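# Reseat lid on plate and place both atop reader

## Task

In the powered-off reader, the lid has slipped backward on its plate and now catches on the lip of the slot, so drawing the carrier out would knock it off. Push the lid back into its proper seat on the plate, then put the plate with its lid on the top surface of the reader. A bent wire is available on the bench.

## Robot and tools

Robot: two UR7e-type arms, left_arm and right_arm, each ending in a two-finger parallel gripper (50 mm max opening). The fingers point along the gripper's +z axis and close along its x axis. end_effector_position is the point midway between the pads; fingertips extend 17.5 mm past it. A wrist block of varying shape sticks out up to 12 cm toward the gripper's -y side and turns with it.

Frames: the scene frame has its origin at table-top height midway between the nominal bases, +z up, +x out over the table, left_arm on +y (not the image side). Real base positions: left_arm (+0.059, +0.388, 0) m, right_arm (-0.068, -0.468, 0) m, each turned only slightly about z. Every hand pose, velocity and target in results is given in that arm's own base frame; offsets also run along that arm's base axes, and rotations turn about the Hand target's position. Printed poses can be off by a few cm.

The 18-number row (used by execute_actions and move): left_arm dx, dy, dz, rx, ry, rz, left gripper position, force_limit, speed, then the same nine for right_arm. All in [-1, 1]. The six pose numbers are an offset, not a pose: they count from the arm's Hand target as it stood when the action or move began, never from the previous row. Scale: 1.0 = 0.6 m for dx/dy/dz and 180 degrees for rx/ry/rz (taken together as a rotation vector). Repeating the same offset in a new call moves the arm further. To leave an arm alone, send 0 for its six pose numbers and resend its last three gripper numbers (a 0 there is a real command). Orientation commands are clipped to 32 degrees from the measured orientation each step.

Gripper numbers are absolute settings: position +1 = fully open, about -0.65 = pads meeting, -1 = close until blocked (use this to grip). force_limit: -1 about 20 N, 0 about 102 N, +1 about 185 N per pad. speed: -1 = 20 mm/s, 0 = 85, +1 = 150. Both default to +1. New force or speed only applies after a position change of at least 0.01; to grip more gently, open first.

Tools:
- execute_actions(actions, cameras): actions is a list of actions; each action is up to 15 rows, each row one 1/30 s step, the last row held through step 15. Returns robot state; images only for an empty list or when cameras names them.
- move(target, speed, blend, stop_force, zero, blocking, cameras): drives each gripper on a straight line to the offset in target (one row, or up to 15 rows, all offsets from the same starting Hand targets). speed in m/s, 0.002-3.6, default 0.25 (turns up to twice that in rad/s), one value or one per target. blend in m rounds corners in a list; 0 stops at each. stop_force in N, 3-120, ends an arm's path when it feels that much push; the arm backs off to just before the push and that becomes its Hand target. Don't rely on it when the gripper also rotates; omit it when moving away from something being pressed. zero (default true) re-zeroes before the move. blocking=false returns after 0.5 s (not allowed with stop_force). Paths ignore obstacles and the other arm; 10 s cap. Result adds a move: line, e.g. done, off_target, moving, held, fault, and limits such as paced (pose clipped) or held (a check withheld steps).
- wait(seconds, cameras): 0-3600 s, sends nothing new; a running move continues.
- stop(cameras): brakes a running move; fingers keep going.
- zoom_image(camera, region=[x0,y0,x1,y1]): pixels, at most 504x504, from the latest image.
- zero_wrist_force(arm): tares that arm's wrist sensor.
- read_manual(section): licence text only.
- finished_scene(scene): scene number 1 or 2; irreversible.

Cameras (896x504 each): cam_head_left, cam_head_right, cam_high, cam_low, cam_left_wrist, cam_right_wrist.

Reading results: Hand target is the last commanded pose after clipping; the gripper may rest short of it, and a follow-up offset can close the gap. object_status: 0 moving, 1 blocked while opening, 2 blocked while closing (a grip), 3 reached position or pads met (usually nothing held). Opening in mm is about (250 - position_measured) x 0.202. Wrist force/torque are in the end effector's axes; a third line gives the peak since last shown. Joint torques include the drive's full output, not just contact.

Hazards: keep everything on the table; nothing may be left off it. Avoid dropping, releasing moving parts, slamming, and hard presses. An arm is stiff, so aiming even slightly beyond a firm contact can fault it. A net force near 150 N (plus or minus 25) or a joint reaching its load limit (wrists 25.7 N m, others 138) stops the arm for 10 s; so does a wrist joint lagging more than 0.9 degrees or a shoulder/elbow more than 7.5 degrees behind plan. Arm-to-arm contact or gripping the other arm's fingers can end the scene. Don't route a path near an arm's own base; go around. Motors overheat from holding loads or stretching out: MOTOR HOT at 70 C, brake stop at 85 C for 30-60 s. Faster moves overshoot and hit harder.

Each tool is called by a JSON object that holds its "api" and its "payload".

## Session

{"api": "execute_actions", "payload": {"actions": []}}

Scene clock: 0.00 s.
left_arm: end_effector_position=(+0.8092, -0.3847, +0.2950) position_measured=2 object_status=3 end_effector_quat_wxyz=(+0.111, +0.405, +0.904, -0.086) | right_arm: end_effector_position=(+0.5041, +0.2867, +0.3201) position_measured=3 object_status=3 end_effector_quat_wxyz=(-0.084, -0.358, +0.927, +0.066)
Joint positions: left_arm=[-0.552 -0.535 0.168 -1.449 -1.711 -1.299] | right_arm=[3.811 -1.842 -1.265 -1.729 1.746 -1.65]
Joint velocities: within noise
Joint torques (N m): no reading
Motor temperatures (°C): left_arm=[26 27 24 35 34 32] | right_arm=[27 25 33 38 38 30]
Wrist force (N): no reading
Wrist torque (N m): no reading
Wrist force, peak (N): no reading
Hand target: left_arm +0.8092, -0.3847, +0.2950; +0.111, +0.405, +0.904, -0.086 | right_arm +0.5041, +0.2867, +0.3201; -0.084, -0.358, +0.927, +0.066
Tool commands: left_gripper/position=+1.0 left_gripper/force_limit=+1.0 left_gripper/speed=+1.0 right_gripper/position=+1.0 right_gripper/force_limit=+1.0 right_gripper/speed=+1.0

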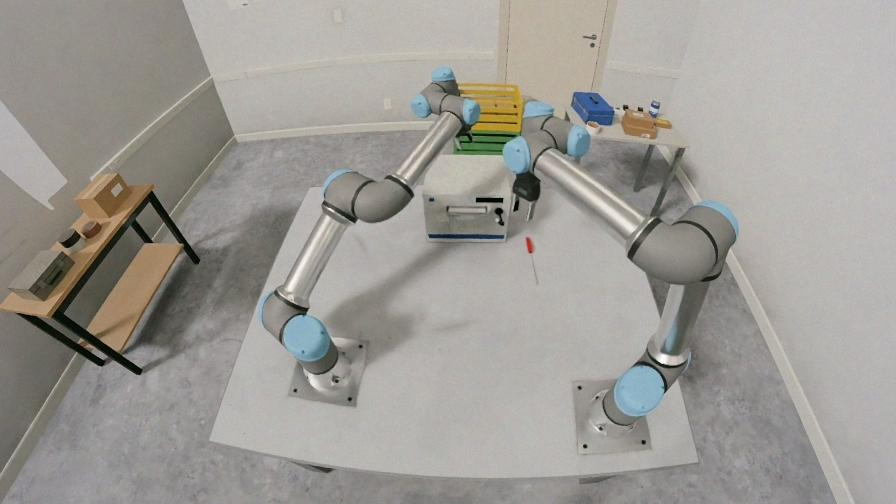

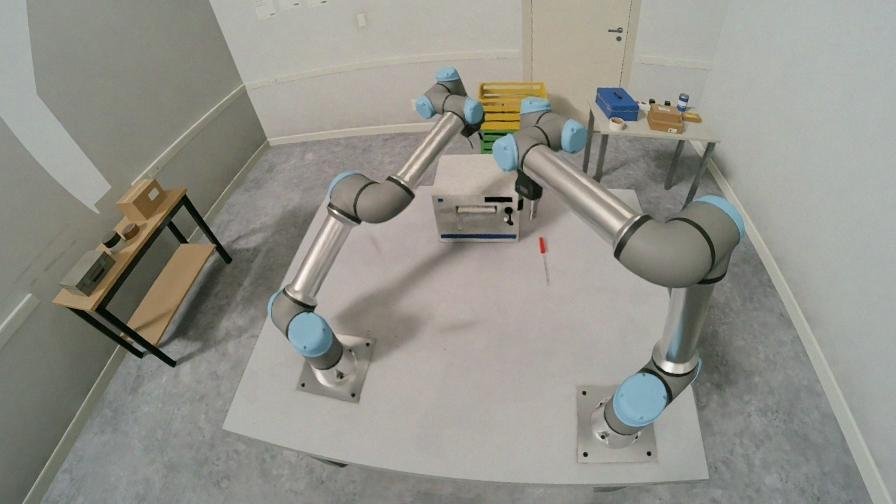

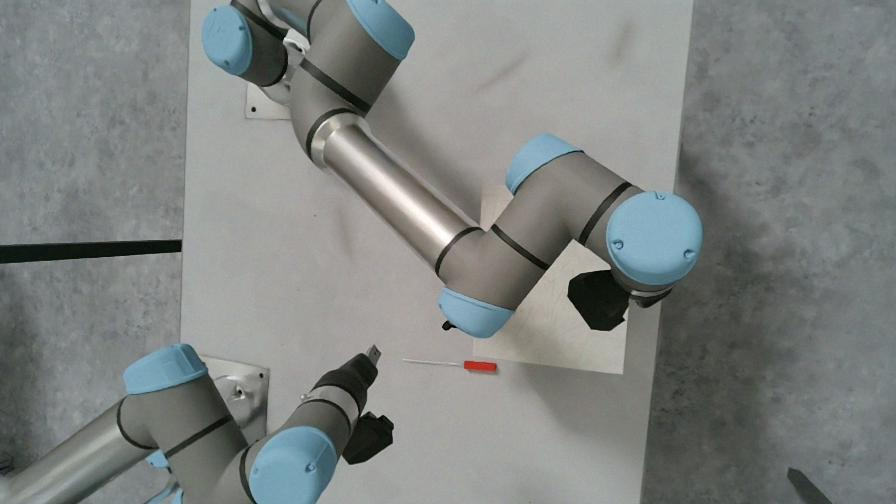

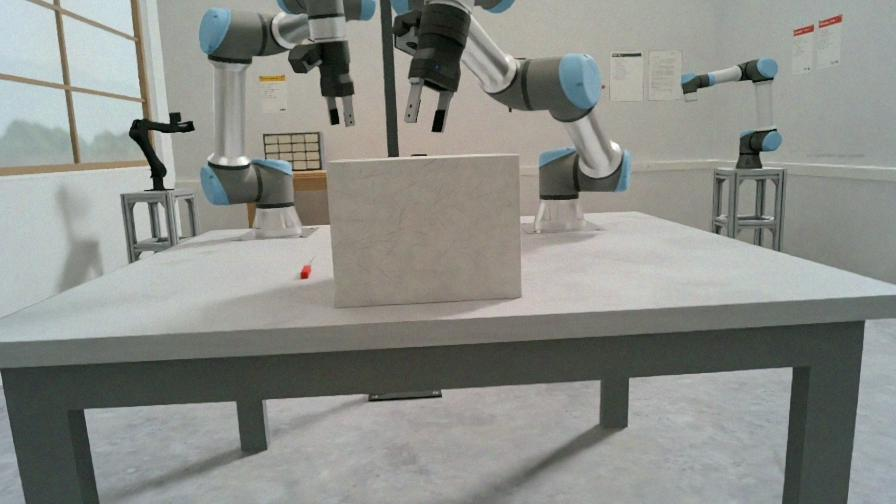

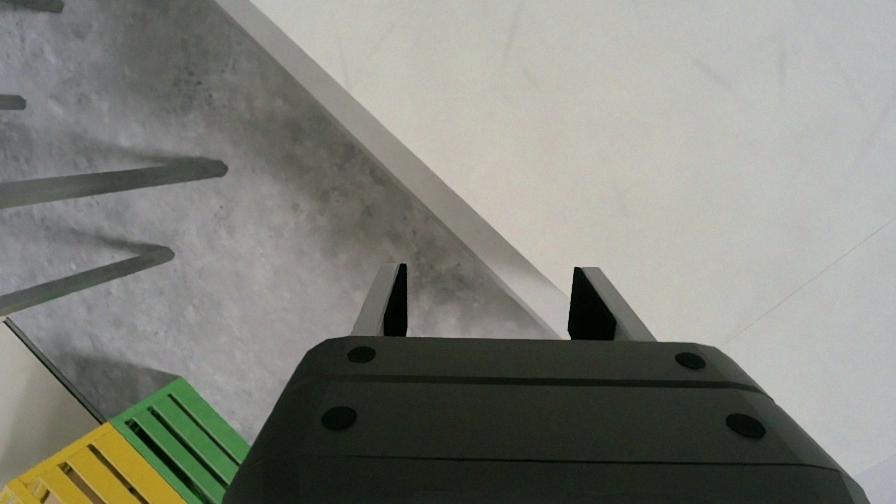

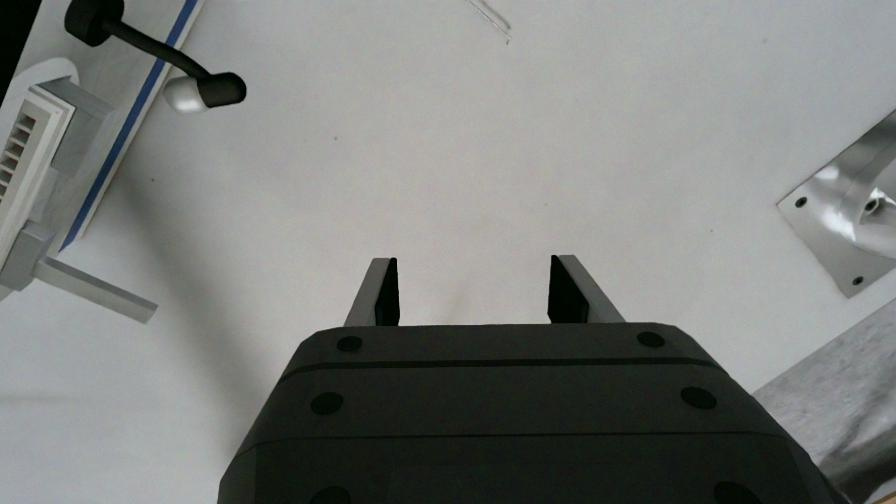

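{"api": "zoom_image", "payload": {"camera": "cam_right_wrist", "region": [450, 0, 530, 60]}}

{"api": "zoom_image", "payload": {"camera": "cam_high", "region": [380, 330, 520, 400]}}

{"api": "zoom_image", "payload": {"camera": "cam_right_wrist", "region": [0, 0, 260, 330]}}

Scaled by 6.300.

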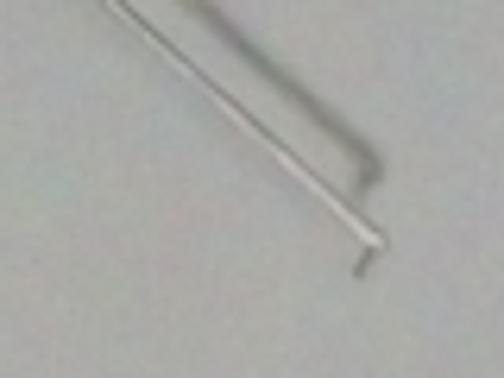

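Scaled by 3.600.

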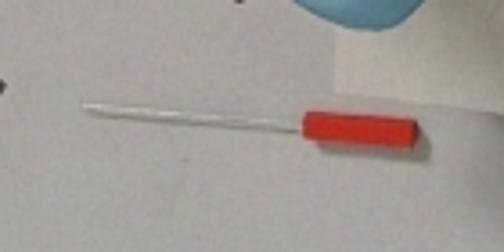

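Scaled by 1.527.

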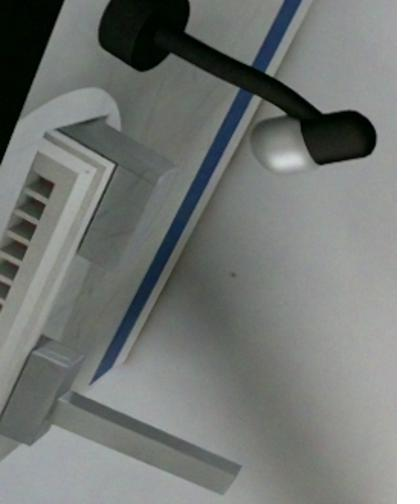

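{"api": "move", "payload": {"target": [[-0.1667,0,0.2167,0,0,0,1,1,1,0.12,-0.16,0.05,0.0076,-0.0697,0.2577,1,1,1],[-0.65,-0.0493,0.05,-0.5523,-0.2148,0.5948,1,1,1,0.2517,-0.1612,-0.1168,0.0076,-0.0697,0.2577,1,1,1],[-0.6573,-0.0493,-0.2933,-0.5523,-0.2148,0.5948,1,1,1,0.2517,-0.1612,-0.1168,0.0076,-0.0697,0.2577,1,1,1]], "speed": [0.4,0.6,0.3], "blend": [0.05,0.02,0], "cameras": ["cam_left_wrist","cam_right_wrist","cam_high"]}}

Scene clock: 169.20 s.
left_arm: end_effector_position=(+0.4158, -0.4129, +0.1675) position_measured=2 object_status=3 end_effector_quat_wxyz=(+0.575, -0.559, +0.415, -0.430) | right_arm: end_effector_position=(+0.6551, +0.1899, +0.2500) position_measured=3 object_status=3 end_effector_quat_wxyz=(+0.000, +0.700, -0.714, +0.000)
Joint positions: left_arm=[-1.501 -0.663 1.845 -4.185 0.222 -3.281] | right_arm=[3.621 -2.006 -1.235 -1.472 1.57 -2.642]
Joint torques (N m): left_arm=[-0.35 -44.36 -8.72 -0.24 0.33 -0.03] | right_arm=[-7.18 34.9 29.43 4.47 2.53 -2.5]
Wrist force (N): left_arm=[1.6 -1.2 -0.9] | right_arm=[-0.1 1.0 0.1]
Wrist torque (N m): left_arm=[-0.17 -0.26 0.27] | right_arm=[0.17 0.02 0.13]
Wrist force, peak (N): left_arm=[0.6 11.7 0.4] | right_arm=[-0.6 1.0 0.0]
Hand target: left_arm +0.4158, -0.4129, +0.1675; +0.575, -0.559, +0.415, -0.430 (not the last commanded pose) | right_arm +0.6551, +0.1899, +0.2500; +0.000, +0.700, -0.714, +0.000
Tool commands: left_gripper/position=+1.0 left_gripper/force_limit=+1.0 left_gripper/speed=+1.0 right_gripper/position=+1.0 right_gripper/force_limit=+1.0 right_gripper/speed=+1.0
Off the commanded pose: left_arm 0.049 m, 2 deg | right_arm 0.000 m, 0 deg.
FORCE FAULT: contact force on the left arm reached its limit, and that arm stopped. The contact can be on any part of that arm, not only on its tool. That arm's remaining commands of this call were not run. That arm is still stopped at the end of this call. That arm stays stopped for about 10 more seconds. Until then a move that you send moves the other arm only, and its call returns only when the move has ended. Once the stop has ended, the next robot result says so. If the stop ends while you think or write, that arm runs what you send next, counted from a new Hand target: where the arm stands when the stop ends. While its stop runs, that arm takes no new command, but its gripper still runs the gripper command that each later call begins with. Until it ends, the stop uses up actions while you think or wait. An arm that is not stopped still takes commands.
move: fault (left_arm); limits=unchecked (the move was too long to check in full against the joints' limits, so a joint may have been asked for more than it can do)
Images, in order (width x height): cam_high 896x504, cam_left_wrist 896x504, cam_right_wrist 896x504.

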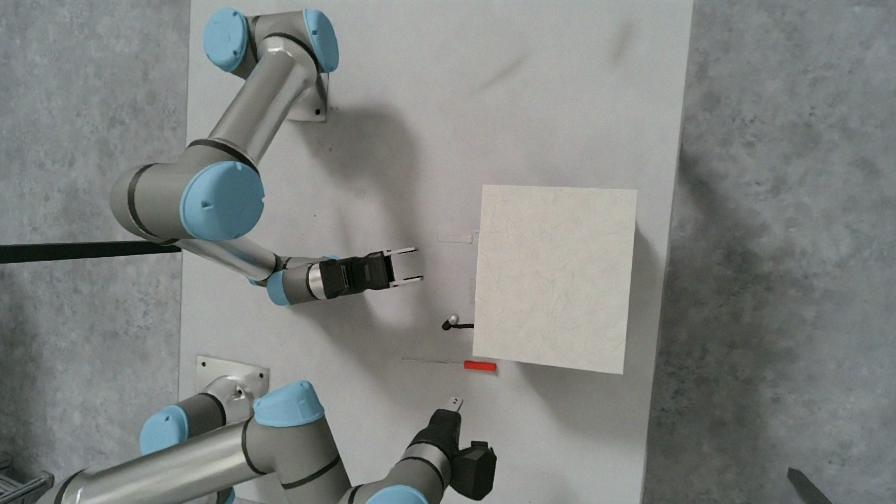

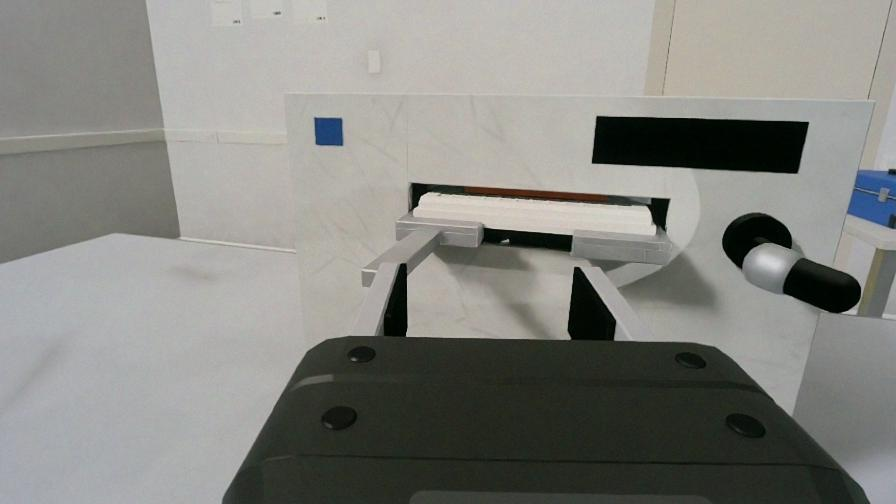

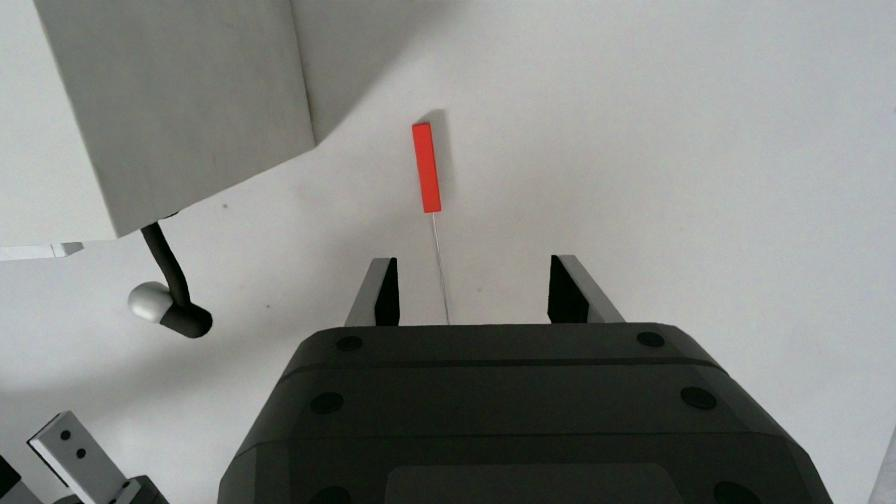

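{"api": "move", "payload": {"target": [[0,0,0.3667,0,0,0,1,1,1,0.0327,0.0442,-0.3,0,0,0.0356,1,1,1],[0,0,0.3667,0,0,-0.194,1,1,1,0.0327,0.0442,-0.3817,0,0,0.0356,1,1,1],[0,0,0.3667,0.0034,0.2255,-0.1864,1,1,1,0.0327,0.0442,-0.3817,0,0,0.0356,1,1,1],[0,0,0.3667,-0.0636,0.2129,0,1,1,1,0.0327,0.0442,-0.3817,0,0,0.0356,1,1,1]], "speed": [0.2,0.25,0.4,0.4], "blend": [0,0.02,0.02,0], "cameras": ["cam_right_wrist","cam_high"]}}

Scene clock: 256.00 s.
left_arm: end_effector_position=(+0.4158, -0.4129, +0.3876) position_measured=2 object_status=3 end_effector_quat_wxyz=(-0.349, +0.722, -0.537, +0.262) | right_arm: end_effector_position=(+0.6747, +0.2165, +0.0210) position_measured=3 object_status=3 end_effector_quat_wxyz=(+0.000, +0.739, -0.674, +0.000)
Joint positions: left_arm=[-1.392 -1.541 1.606 -1.498 -0.675 -4.892] | right_arm=[3.642 -2.25 -1.466 -0.997 1.57 -2.733]
Joint torques (N m): left_arm=[12.45 -17.48 -38.78 -0.87 0.27 -1.31] | right_arm=[3.86 41.59 13.35 4.45 -2.08 -2.4]
Wrist force (N): left_arm=[1.2 -1.5 -1.4] | right_arm=[-0.4 0.6 0.1]
Wrist torque (N m): left_arm=[-0.24 -0.20 0.23] | right_arm=[0.13 0.07 0.13]
Wrist force, peak (N): left_arm=[1.5 -3.2 -0.9] | right_arm=[-0.3 0.9 -1.7]
Hand target: left_arm +0.4158, -0.4129, +0.3876; -0.349, +0.722, -0.537, +0.262 | right_arm +0.6747, +0.2165, +0.0210; +0.000, +0.739, -0.674, +0.000
Off the commanded pose: left_arm 0.000 m, 0 deg | right_arm 0.000 m, 0 deg.
FORCE FAULT, CONTINUED: the left arm's stop, for the force fault that an earlier result reported, is over. The rest of the stop counts as 19 of the actions that you can send in this scene. The stop ended before this call began, so that arm ran this call's commands, counted from a new Hand target: where the arm stood when the stop ended. During its stop the left arm's controller moved it back a little.
move: done
Images, in order (width x height): cam_high 896x504, cam_right_wrist 896x504.

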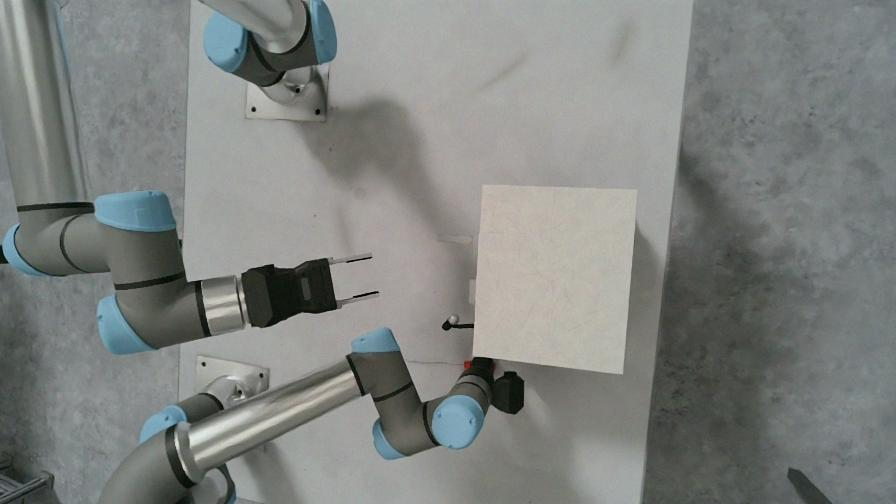

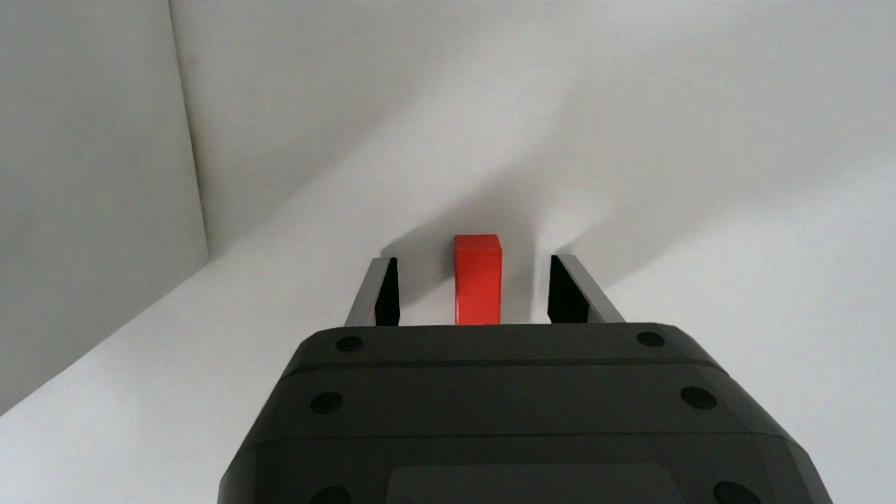

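{"api": "move", "payload": {"target": [0,0,0,0,0,0,1,1,1,0,0,0,0,0,0,-1,-0.5,-0.5]}}

{"api": "move", "payload": {"target": [[-0.168,-0.0037,-0.1,0.0607,-0.2033,0,1,1,1,0,0,0.465,0,0,0,-1,-0.5,-0.5],[-0.168,-0.0037,-0.3,0.0607,-0.2033,0,1,1,1,-0.2,0.25,0.465,0,0,-0.5056,-1,-0.5,-0.5],[-0.168,-0.0037,-0.4643,0.0607,-0.2033,0,1,1,1,-0.4147,0.4998,0.465,0,0,0.9878,-1,-0.5,-0.5],[-0.168,-0.0037,-0.4643,0.0607,-0.2033,0,1,1,1,-0.4147,0.4998,0.315,0,0,0.9878,-1,-0.5,-0.5]], "speed": [0.35,0.4,0.4,0.2], "blend": [0.03,0.03,0,0], "cameras": ["cam_left_wrist","cam_right_wrist","cam_high"]}}

Scene clock: 292.80 s.
left_arm: end_effector_position=(+0.4158, -0.4129, +0.3876) position_measured=2 object_status=3 end_effector_quat_wxyz=(-0.349, +0.722, -0.537, +0.262) | right_arm: end_effector_position=(+0.6747, +0.2165, +0.0210) position_measured=184 object_status=2 end_effector_quat_wxyz=(+0.000, +0.739, -0.674, +0.000)
Joint positions: left_arm=[-1.392 -1.541 1.606 -1.497 -0.675 -4.893] | right_arm=[3.642 -2.25 -1.466 -0.997 1.57 -2.733]
Joint torques (N m): left_arm=[10.4 -18.91 -37.96 -0.64 0.44 -1.52] | right_arm=[-1.97 41.16 14.01 4.26 -2.16 -2.36]
Wrist force (N): left_arm=[0.8 -1.7 -1.3] | right_arm=[-0.2 0.4 -0.8]
Wrist torque (N m): left_arm=[-0.26 -0.13 0.22] | right_arm=[0.09 0.05 0.12]
Wrist force, peak (N): left_arm=[1.2 -1.9 -1.5] | right_arm=[-0.5 0.6 -0.8]
Hand target: left_arm +0.4158, -0.4129, +0.3876; -0.349, +0.722, -0.537, +0.262 | right_arm +0.6747, +0.2165, +0.0210; +0.000, +0.739, -0.674, +0.000
Off the commanded pose: left_arm 0.000 m, 0 deg | right_arm 0.000 m, 0 deg.
move: done

Scene clock: 298.93 s.
left_arm: end_effector_position=(+0.3150, -0.4152, +0.1090) position_measured=2 object_status=3 end_effector_quat_wxyz=(+0.566, -0.568, +0.422, -0.423) | right_arm: end_effector_position=(+0.4259, +0.5163, +0.2933) position_measured=184 object_status=2 end_effector_quat_wxyz=(+0.000, +0.688, +0.726, +0.000)
Joint positions: left_arm=[-1.709 -0.99 1.896 -0.909 -0.427 -6.284] | right_arm=[4.223 -1.967 -1.181 -1.565 1.572 1.028]
Joint torques (N m): left_arm=[-9.77 -30.07 -1.64 -0.83 0.94 1.2] | right_arm=[5.08 51.25 29.61 1.59 -2.33 -1.82]
Wrist force (N): left_arm=[1.5 -1.6 -0.9] | right_arm=[-0.2 0.5 -0.2]
Wrist torque (N m): left_arm=[-0.21 -0.24 0.23] | right_arm=[0.09 0.02 -0.06]
Wrist force, peak (N): left_arm=[1.1 -3.2 -1.1] | right_arm=[-0.7 0.6 6.7]
Hand target: left_arm +0.3150, -0.4152, +0.1090; +0.566, -0.568, +0.422, -0.423 | right_arm +0.4259, +0.5163, +0.2934; +0.000, +0.688, +0.726, +0.000 (not the last commanded pose)
Off the commanded pose: left_arm 0.000 m, 0 deg | right_arm 0.083 m, 0 deg.
joint at its limit (left arm) — joint 6 (wrist 3), lower limit.
move: held (right_arm; a check stopped the path); path passed 3 of 4 targets; limits=held
pose unreachable (right arm): on one or more control steps of this call, first in action 0 (counted from 0), this arm could not follow its commanded pose, so it was not sent that pose on those steps. It may still have moved: this result reports where it is.
cause: moving toward the commanded pose would bring a part of the arm too close to another arm (a part of this arm just beyond joint 3 (elbow) and a part of the left arm just beyond its joint 2 (shoulder lift), at the place that arm is still heading or pushing toward).
Images, in order (width x height): cam_high 896x504, cam_left_wrist 896x504, cam_right_wrist 896x504.

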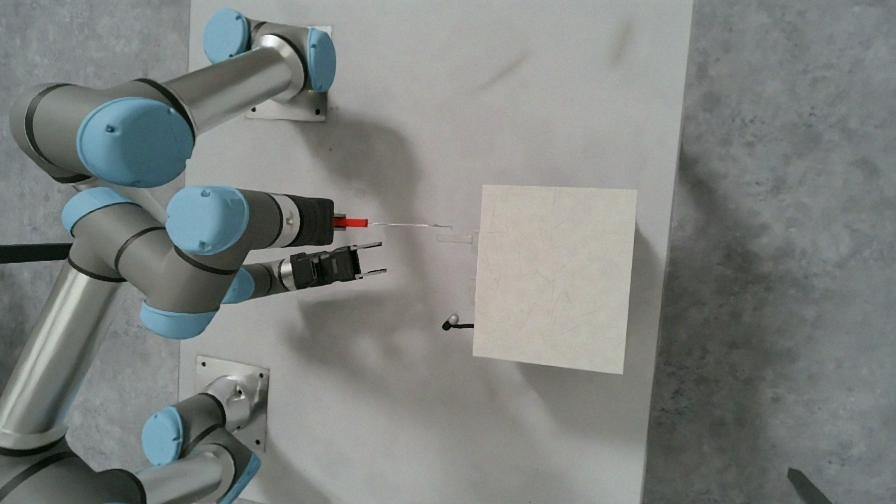

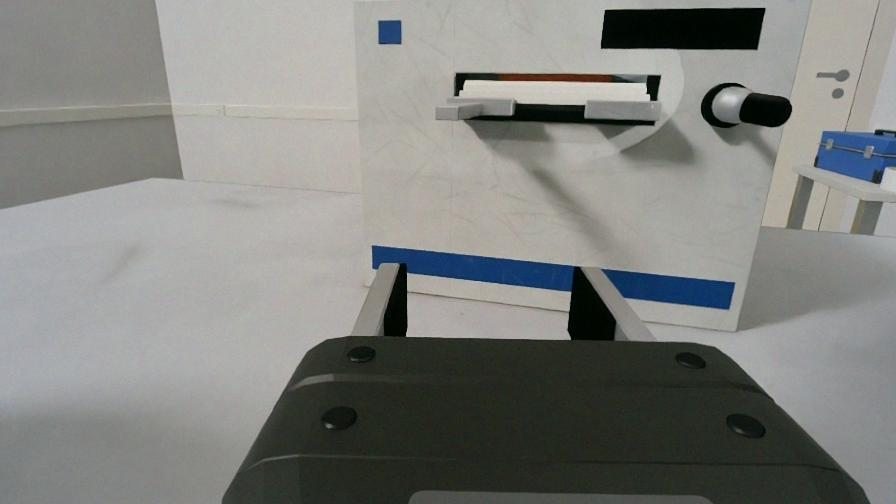

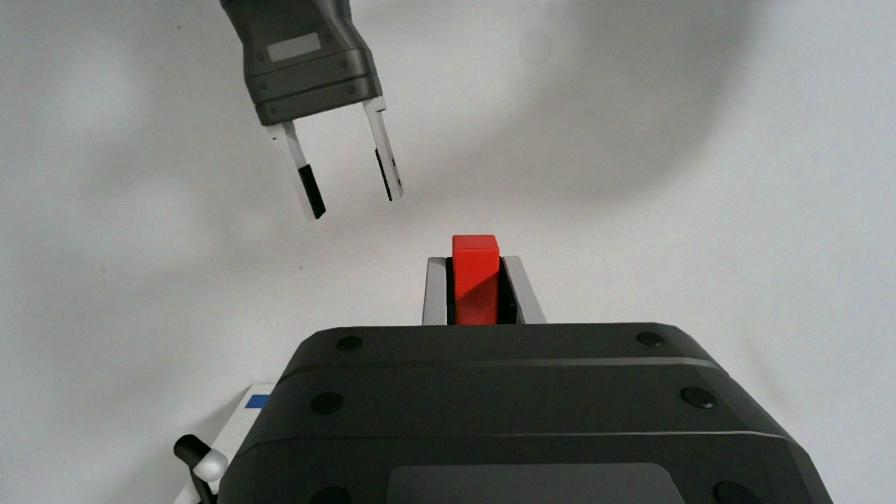

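{"api": "zoom_image", "payload": {"camera": "cam_left_wrist", "region": [430, 55, 560, 135]}}

{"api": "zoom_image", "payload": {"camera": "cam_left_wrist", "region": [560, 55, 690, 135]}}

{"api": "zoom_image", "payload": {"camera": "cam_left_wrist", "region": [350, 0, 790, 340]}}

Scaled by 3.877.

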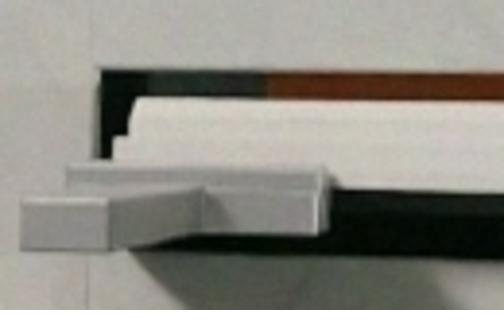

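Scaled by 3.877.

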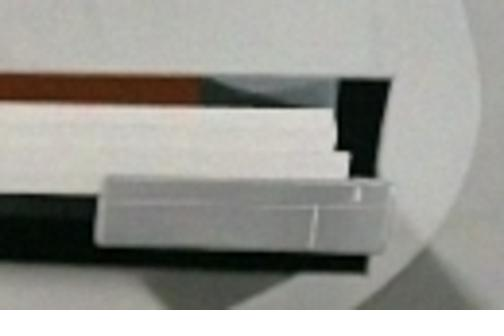

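Scaled by 1.145.

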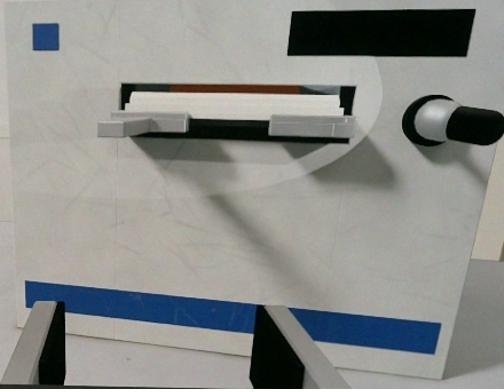

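{"api": "move", "payload": {"target": [[0,0,0,0,0,0,1,1,1,0.257,-0.31,0.061,0,0,0,-1,-0.5,-0.5],[-0.083,0.25,0.25,-0.143,0.479,0,1,1,1,0.257,-0.31,0.061,0,0,0,-1,-0.5,-0.5],[-0.083,0.42,0.38,0.296,0.4668,-0.4172,1,1,1,0.257,-0.31,0.061,0,0,0,-1,-0.5,-0.5],[-0.058,0.525,0.418,-0.6624,-0.1176,0.6685,1,1,1,0.257,-0.31,0.061,0,0,0,-1,-0.5,-0.5]], "speed": [0.35,0.5,0.6,0.6], "blend": [0.02,0.02,0.02,0]}}

{"api": "move", "payload": {"target": [[0,0,0,0,0,0,1,1,1,-0.2333,0.15,-0.3,0,0,0,-1,-0.5,-0.5],[0,0,0,0,0,0,1,1,1,-0.2333,0.15,-0.5137,0,0,0,-1,-0.5,-0.5],[0,0,0,0,0,0,1,1,1,-0.2333,0.15,-0.5137,0,0,0,1,-0.5,-0.5],[0,0,0,0,0,0,1,1,1,-0.2333,0.15,-0.3,0,0,0,1,-0.5,-0.5],[0,0,0,0,0,0,1,1,1,-0.22,-0.2,0.05,0,0,0,1,-0.5,-0.5]], "speed": [0.35,0.1,0.1,0.15,0.35], "blend": [0.01,0,0,0.02,0], "cameras": ["cam_left_wrist","cam_right_wrist","cam_high"]}}

Scene clock: 394.10 s.
left_arm: end_effector_position=(+0.2802, -0.1002, +0.3598) position_measured=2 object_status=3 end_effector_quat_wxyz=(+0.000, +0.684, +0.729, +0.001) | right_arm: end_effector_position=(+0.5801, +0.3303, +0.3300) position_measured=184 object_status=2 end_effector_quat_wxyz=(+0.000, +0.688, +0.726, +0.000)
Joint positions: left_arm=[-0.809 -2.102 1.871 -1.339 -1.57 -0.873] | right_arm=[3.86 -1.966 -1.087 -1.659 1.572 0.665]
Joint torques (N m): left_arm=[11.73 5.43 -37.43 -0.84 -1.65 1.21] | right_arm=[-7.71 34.27 29.52 1.77 2.68 -2.56]
Wrist force (N): left_arm=[0.2 0.3 0.5] | right_arm=[-0.4 0.3 -0.4]
Wrist torque (N m): left_arm=[0.02 0.00 -0.08] | right_arm=[0.07 0.05 0.12]
Wrist force, peak (N): left_arm=[1.5 -1.8 -1.1] | right_arm=[-2.4 2.0 -0.5]
Hand target: left_arm +0.2802, -0.1002, +0.3598; +0.000, +0.684, +0.729, +0.001 | right_arm +0.5801, +0.3303, +0.3300; +0.000, +0.688, +0.726, +0.000
Off the commanded pose: left_arm 0.000 m, 0 deg | right_arm 0.000 m, 0 deg.
move: done

Scene clock: 400.10 s.
left_arm: end_effector_position=(+0.2802, -0.1002, +0.3598) position_measured=2 object_status=3 end_effector_quat_wxyz=(+0.000, +0.684, +0.729, +0.001) | right_arm: end_effector_position=(+0.4481, +0.2104, +0.3600) position_measured=3 object_status=3 end_effector_quat_wxyz=(+0.000, +0.688, +0.726, +0.000)
Joint positions: left_arm=[-0.809 -2.102 1.871 -1.339 -1.57 -0.873] | right_arm=[3.853 -1.538 -1.522 -1.652 1.572 0.657]
Joint torques (N m): left_arm=[11.89 6.19 -37.8 -0.98 -1.68 1.2] | right_arm=[-7.57 32.97 30.11 1.84 2.69 -2.62]
Wrist force (N): left_arm=[0.0 0.2 0.6] | right_arm=[-0.2 0.5 0.0]
Wrist torque (N m): left_arm=[0.01 0.03 -0.08] | right_arm=[0.09 0.03 0.12]
Wrist force, peak (N): left_arm=[0.4 0.1 0.7] | right_arm=[-7.3 15.3 -37.6]
Hand target: left_arm +0.2802, -0.1002, +0.3598; +0.000, +0.684, +0.729, +0.001 | right_arm +0.4481, +0.2103, +0.3600; +0.000, +0.688, +0.726, +0.000
Off the commanded pose: left_arm 0.000 m, 0 deg | right_arm 0.000 m, 0 deg.
move: done
Images, in order (width x height): cam_high 896x504, cam_left_wrist 896x504, cam_right_wrist 896x504.

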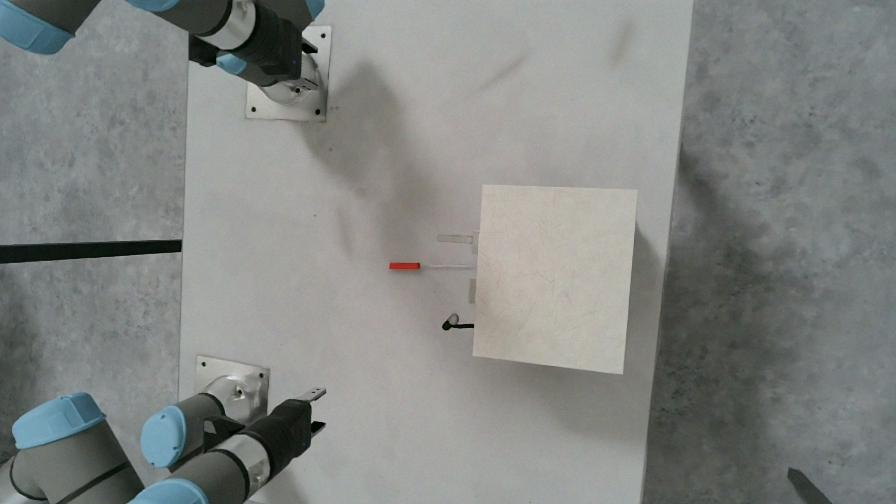

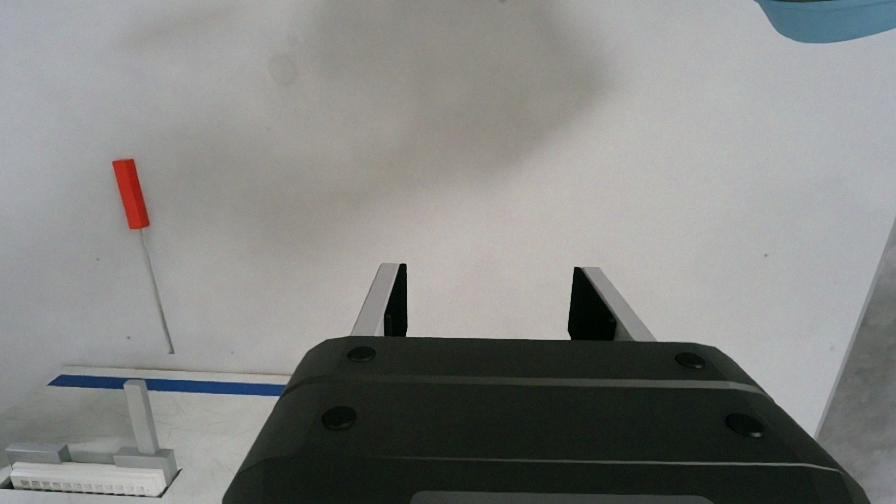

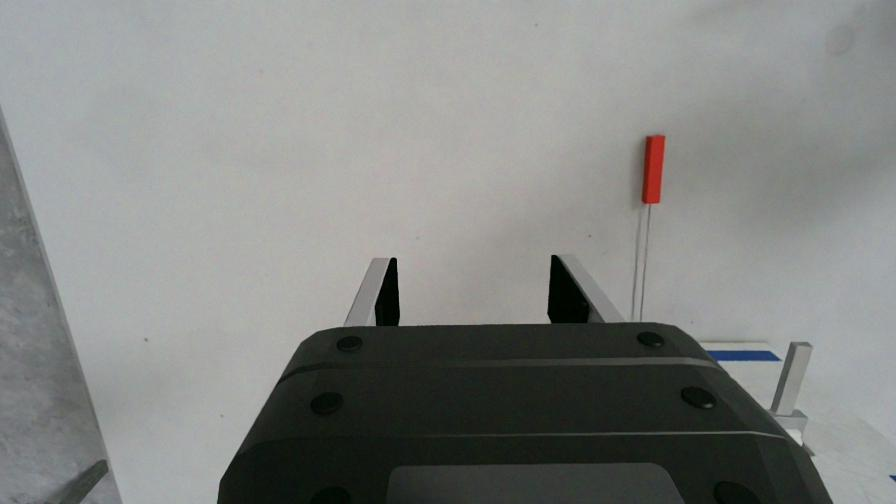

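{"api": "move", "payload": {"target": [[0.0897,-0.5505,-0.433,0,0,0.0028,1,1,1,-0.05,0.1,-0.033,-0.5784,0.1931,0.5671,1,1,1],[0.0897,-0.5505,-0.5647,0,0,0.0028,1,1,1,-0.05,0.117,-0.1,0.6675,0.1062,-0.6723,1,1,1],[0.0897,-0.5505,-0.5647,0,0,0.0028,-1,-0.5,-0.5,-0.05,0.117,-0.1,0.6675,0.1062,-0.6723,1,1,1]], "speed": [0.5,0.25,0.1], "blend": [0.02,0,0], "cameras": ["cam_left_wrist","cam_right_wrist","cam_high"]}}

Scene clock: 462.77 s.
left_arm: end_effector_position=(+0.3088, -0.2829, +0.2156) position_measured=2 object_status=3 end_effector_quat_wxyz=(+0.000, +0.682, +0.731, +0.001) | right_arm: end_effector_position=(+0.4293, +0.2481, +0.3476) position_measured=3 object_status=3 end_effector_quat_wxyz=(+0.227, +0.105, +0.837, -0.487)
Joint positions: left_arm=[-1.066 -1.761 2.032 -1.841 -1.57 -1.135] | right_arm=[4.291 -1.887 -1.318 -2.518 0.92 0.198]
Joint torques (N m): left_arm=[12.2 -26.49 -23.54 -0.76 0.77 1.26] | right_arm=[8.2 45.3 13.35 -1.35 -3.38 -2.54]
Wrist force (N): left_arm=[0.1 -0.1 0.8] | right_arm=[-1.6 -1.0 -0.1]
Wrist torque (N m): left_arm=[-0.02 -0.01 -0.10] | right_arm=[-0.25 0.40 0.11]
Wrist force, peak (N): left_arm=[-4.6 0.6 6.3] | right_arm=[-2.1 -0.8 -0.4]
Hand target: left_arm +0.3088, -0.2828, +0.2157; +0.000, +0.682, +0.731, +0.001 (not the last commanded pose) | right_arm +0.4293, +0.2481, +0.3476; +0.227, +0.105, +0.837, -0.487 (not the last commanded pose)
Tool commands: left_gripper/position=+1.0 left_gripper/force_limit=+1.0 left_gripper/speed=+1.0 right_gripper/position=+1.0 right_gripper/force_limit=+1.0 right_gripper/speed=+1.0
Off the commanded pose: left_arm 0.246 m, 0 deg | right_arm 0.059 m, 101 deg.
move: held (left_arm; a check stopped the path), off_target (right_arm; braked when a check withheld steps of left_arm); path passed 0 of 3 targets; target 3's new numbers were not sent; limits=held
pose unreachable (left arm): on one or more control steps of this call, first in action 0 (counted from 0), this arm could not follow its commanded pose, so it was not sent that pose on those steps. It may still have moved: this result reports where it is.
cause: moving toward the commanded pose would bring a part of the arm too close to another arm (a part of this arm just beyond joint 5 (wrist 2) and a part of the right arm just beyond its joint 5 (wrist 2), 19 mm apart when this arm was first held).
Images, in order (width x height): cam_high 896x504, cam_left_wrist 896x504, cam_right_wrist 896x504.

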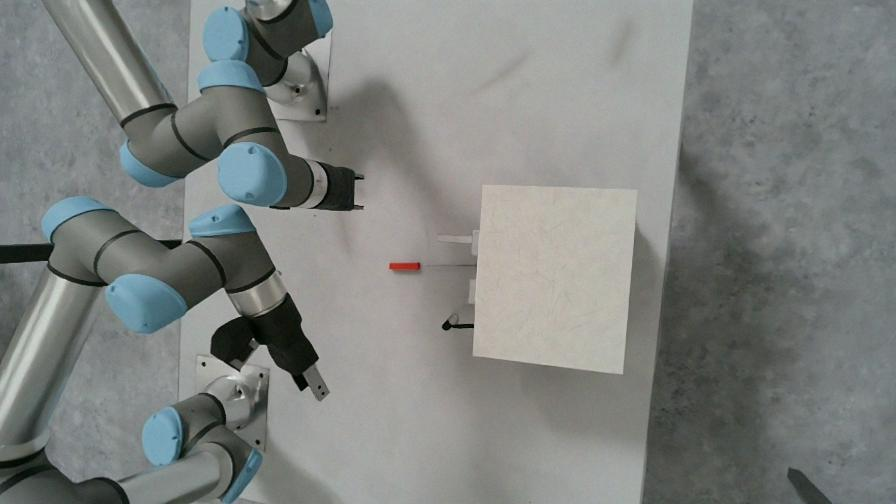

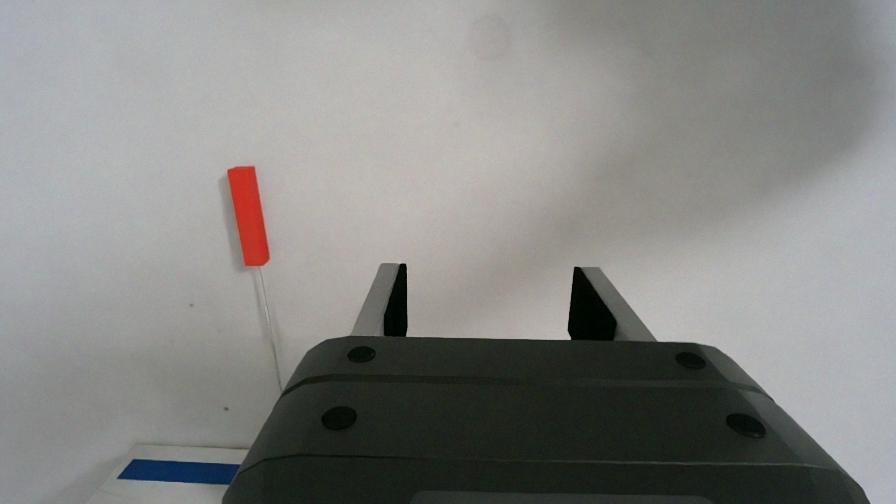

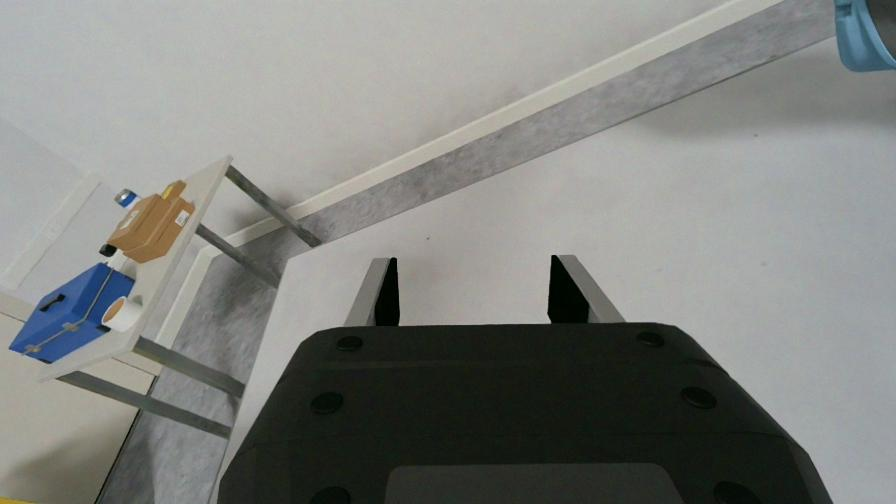

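{"api": "move", "payload": {"target": [[0.0403,-0.2507,-0.19,0,0,0.001,1,1,1,0,-0.247,0.02,0,0,0,1,1,1],[0.0403,-0.2507,-0.3243,0,0,0.001,1,1,1,0,-0.247,0.02,0,0,0,1,1,1],[0.0403,-0.2507,-0.3243,0,0,0.001,-1,-0.5,-0.5,0,-0.247,0.02,0,0,0,1,1,1]], "speed": [0.4,0.12,0.1], "blend": [0.01,0,0], "cameras": ["cam_left_wrist"]}}

Scene clock: 476.97 s.
left_arm: end_effector_position=(+0.3329, -0.4333, +0.0211) position_measured=183 object_status=2 end_effector_quat_wxyz=(+0.000, +0.681, +0.732, +0.001) | right_arm: end_effector_position=(+0.4293, +0.0999, +0.3596) position_measured=3 object_status=3 end_effector_quat_wxyz=(+0.227, +0.105, +0.837, -0.487)
Joint positions: left_arm=[-1.162 -1.2 1.989 -2.359 -1.57 -1.234] | right_arm=[4.157 -1.605 -1.632 -2.423 0.809 0.099]
Joint torques (N m): left_arm=[12.15 -27.25 -8.94 -3.95 0.22 1.02] | right_arm=[-7.27 33.27 14.55 1.74 -3.53 -2.49]
Wrist force (N): left_arm=[0.5 -0.2 -0.3] | right_arm=[-1.6 -0.6 -0.1]
Wrist torque (N m): left_arm=[-0.04 -0.09 0.07] | right_arm=[-0.20 0.40 0.11]
Wrist force, peak (N): left_arm=[2.0 0.0 -0.7] | right_arm=[-1.7 -2.0 1.6]
Hand target: left_arm +0.3330, -0.4333, +0.0211; +0.000, +0.681, +0.732, +0.001 | right_arm +0.4293, +0.0999, +0.3596; +0.227, +0.105, +0.837, -0.487
Off the commanded pose: left_arm 0.000 m, 0 deg | right_arm 0.000 m, 0 deg.
move: done

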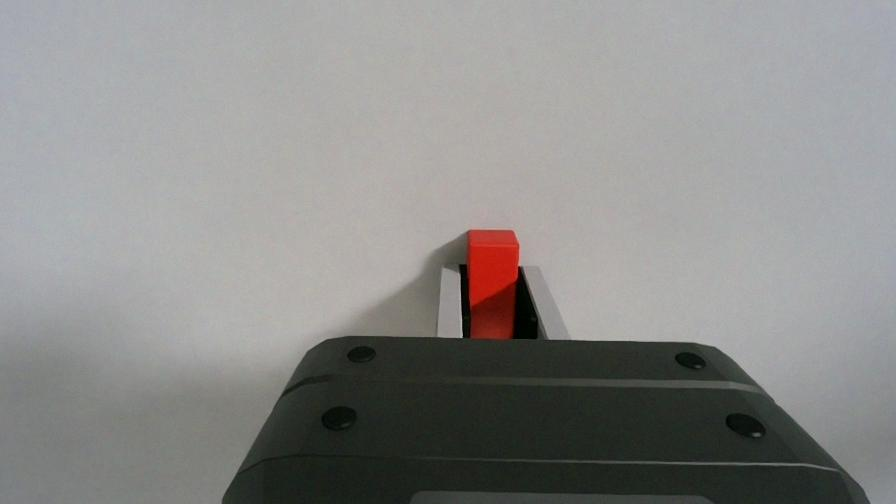

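{"api": "move", "payload": {"target": [[0,0,0.2,0,0,0,-1,-0.5,-0.5,0,0.033,-0.05,-0.2141,0.0716,0.2101,1,1,1],[0.0153,0.112,0.34,0,0,0.0167,-1,-0.5,-0.5,0.018,0.2,-0.183,-0.2447,-0.0389,0.5015,1,1,1],[0.0153,0.112,0.283,0,0,0.0167,-1,-0.5,-0.5,0.0438,0.563,-0.4177,-0.2447,-0.0389,0.5015,1,1,1]], "speed": [0.4,0.4,0.3], "blend": [0.02,0.02,0], "cameras": ["cam_left_wrist","cam_right_wrist","cam_high"]}}

{"api": "zoom_image", "payload": {"camera": "cam_right_wrist", "region": [350, 40, 700, 240]}}

Scene clock: 507.53 s.
left_arm: end_effector_position=(+0.3421, -0.3661, +0.1909) position_measured=183 object_status=2 end_effector_quat_wxyz=(+0.000, +0.662, +0.750, +0.001) | right_arm: end_effector_position=(+0.4555, +0.4376, +0.1090) position_measured=3 object_status=3 end_effector_quat_wxyz=(+0.561, -0.561, +0.430, -0.431)
Joint positions: left_arm=[-1.089 -1.533 1.89 -1.927 -1.57 -1.213] | right_arm=[4.527 -2.044 -2.109 -2.13 -0.447 -0.001]
Joint torques (N m): left_arm=[11.76 -18.34 -15.08 -4.58 -1.04 1.23] | right_arm=[-8.58 24.52 17.89 2.37 -2.48 -2.41]
Wrist force (N): left_arm=[0.4 -0.2 0.7] | right_arm=[-1.6 -2.1 0.3]
Wrist torque (N m): left_arm=[-0.03 -0.06 -0.10] | right_arm=[-0.54 0.38 0.19]
Wrist force, peak (N): left_arm=[0.4 -0.2 1.6] | right_arm=[-3.7 -0.6 0.5]
Hand target: left_arm +0.3421, -0.3661, +0.1909; +0.000, +0.662, +0.750, +0.001 | right_arm +0.4555, +0.4377, +0.1090; +0.561, -0.561, +0.430, -0.431
Off the commanded pose: left_arm 0.000 m, 0 deg | right_arm 0.000 m, 0 deg.
move: done
Images, in order (width x height): cam_high 896x504, cam_left_wrist 896x504, cam_right_wrist 896x504.

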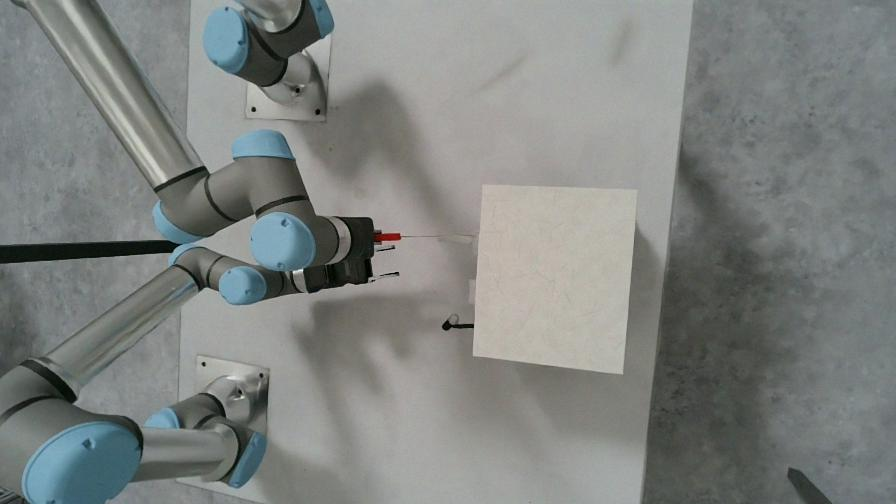

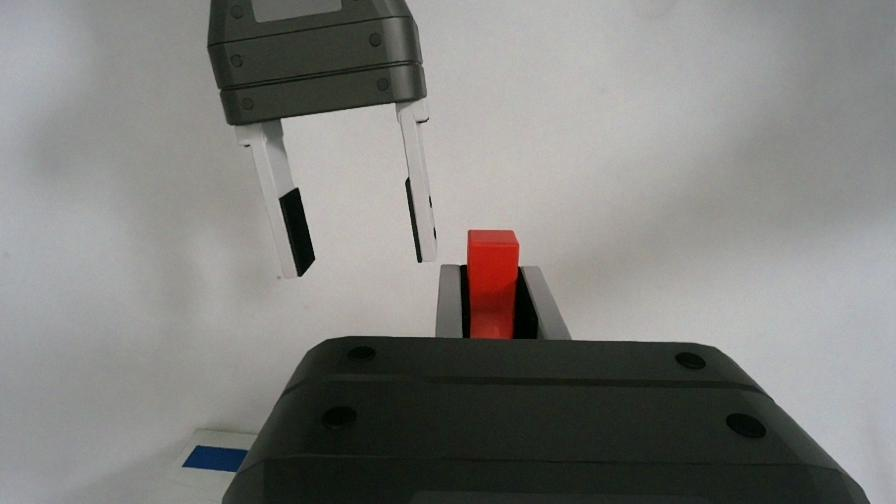

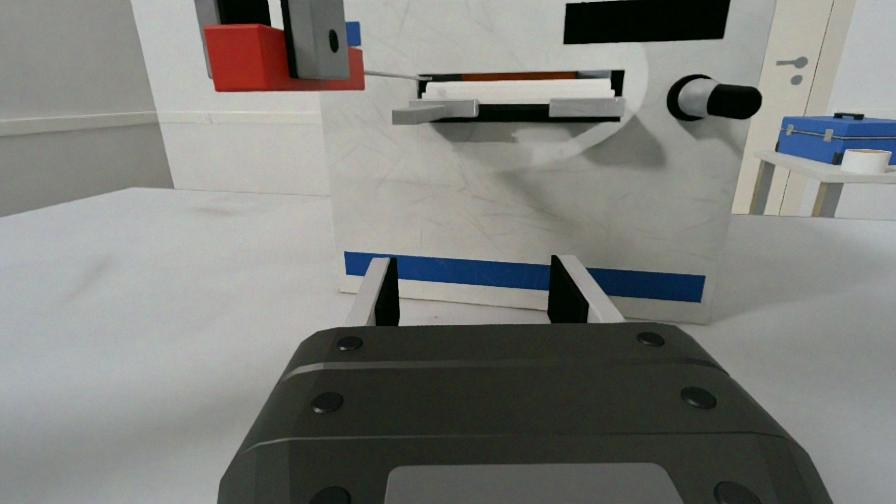

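Scaled by 1.440.

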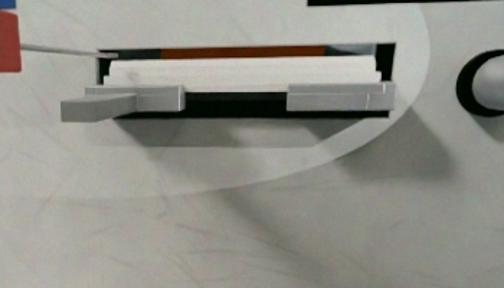

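Excellent configuration. Zoom on the tip.

{"api": "zoom_image", "payload": {"camera": "cam_right_wrist", "region": [380, 55, 480, 135]}}

{"api": "zoom_image", "payload": {"camera": "cam_right_wrist", "region": [560, 55, 660, 135]}}

Scaled by 5.040.

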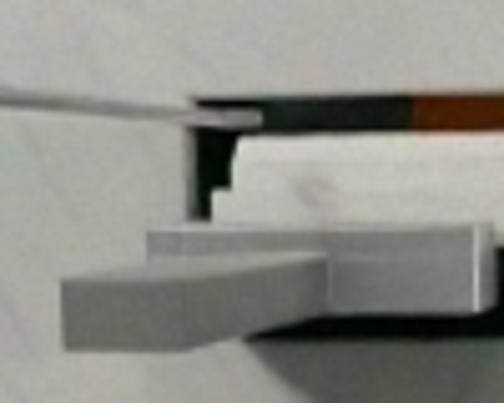

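Scaled by 5.040.

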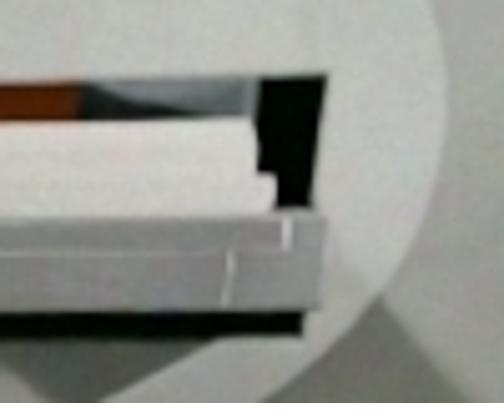

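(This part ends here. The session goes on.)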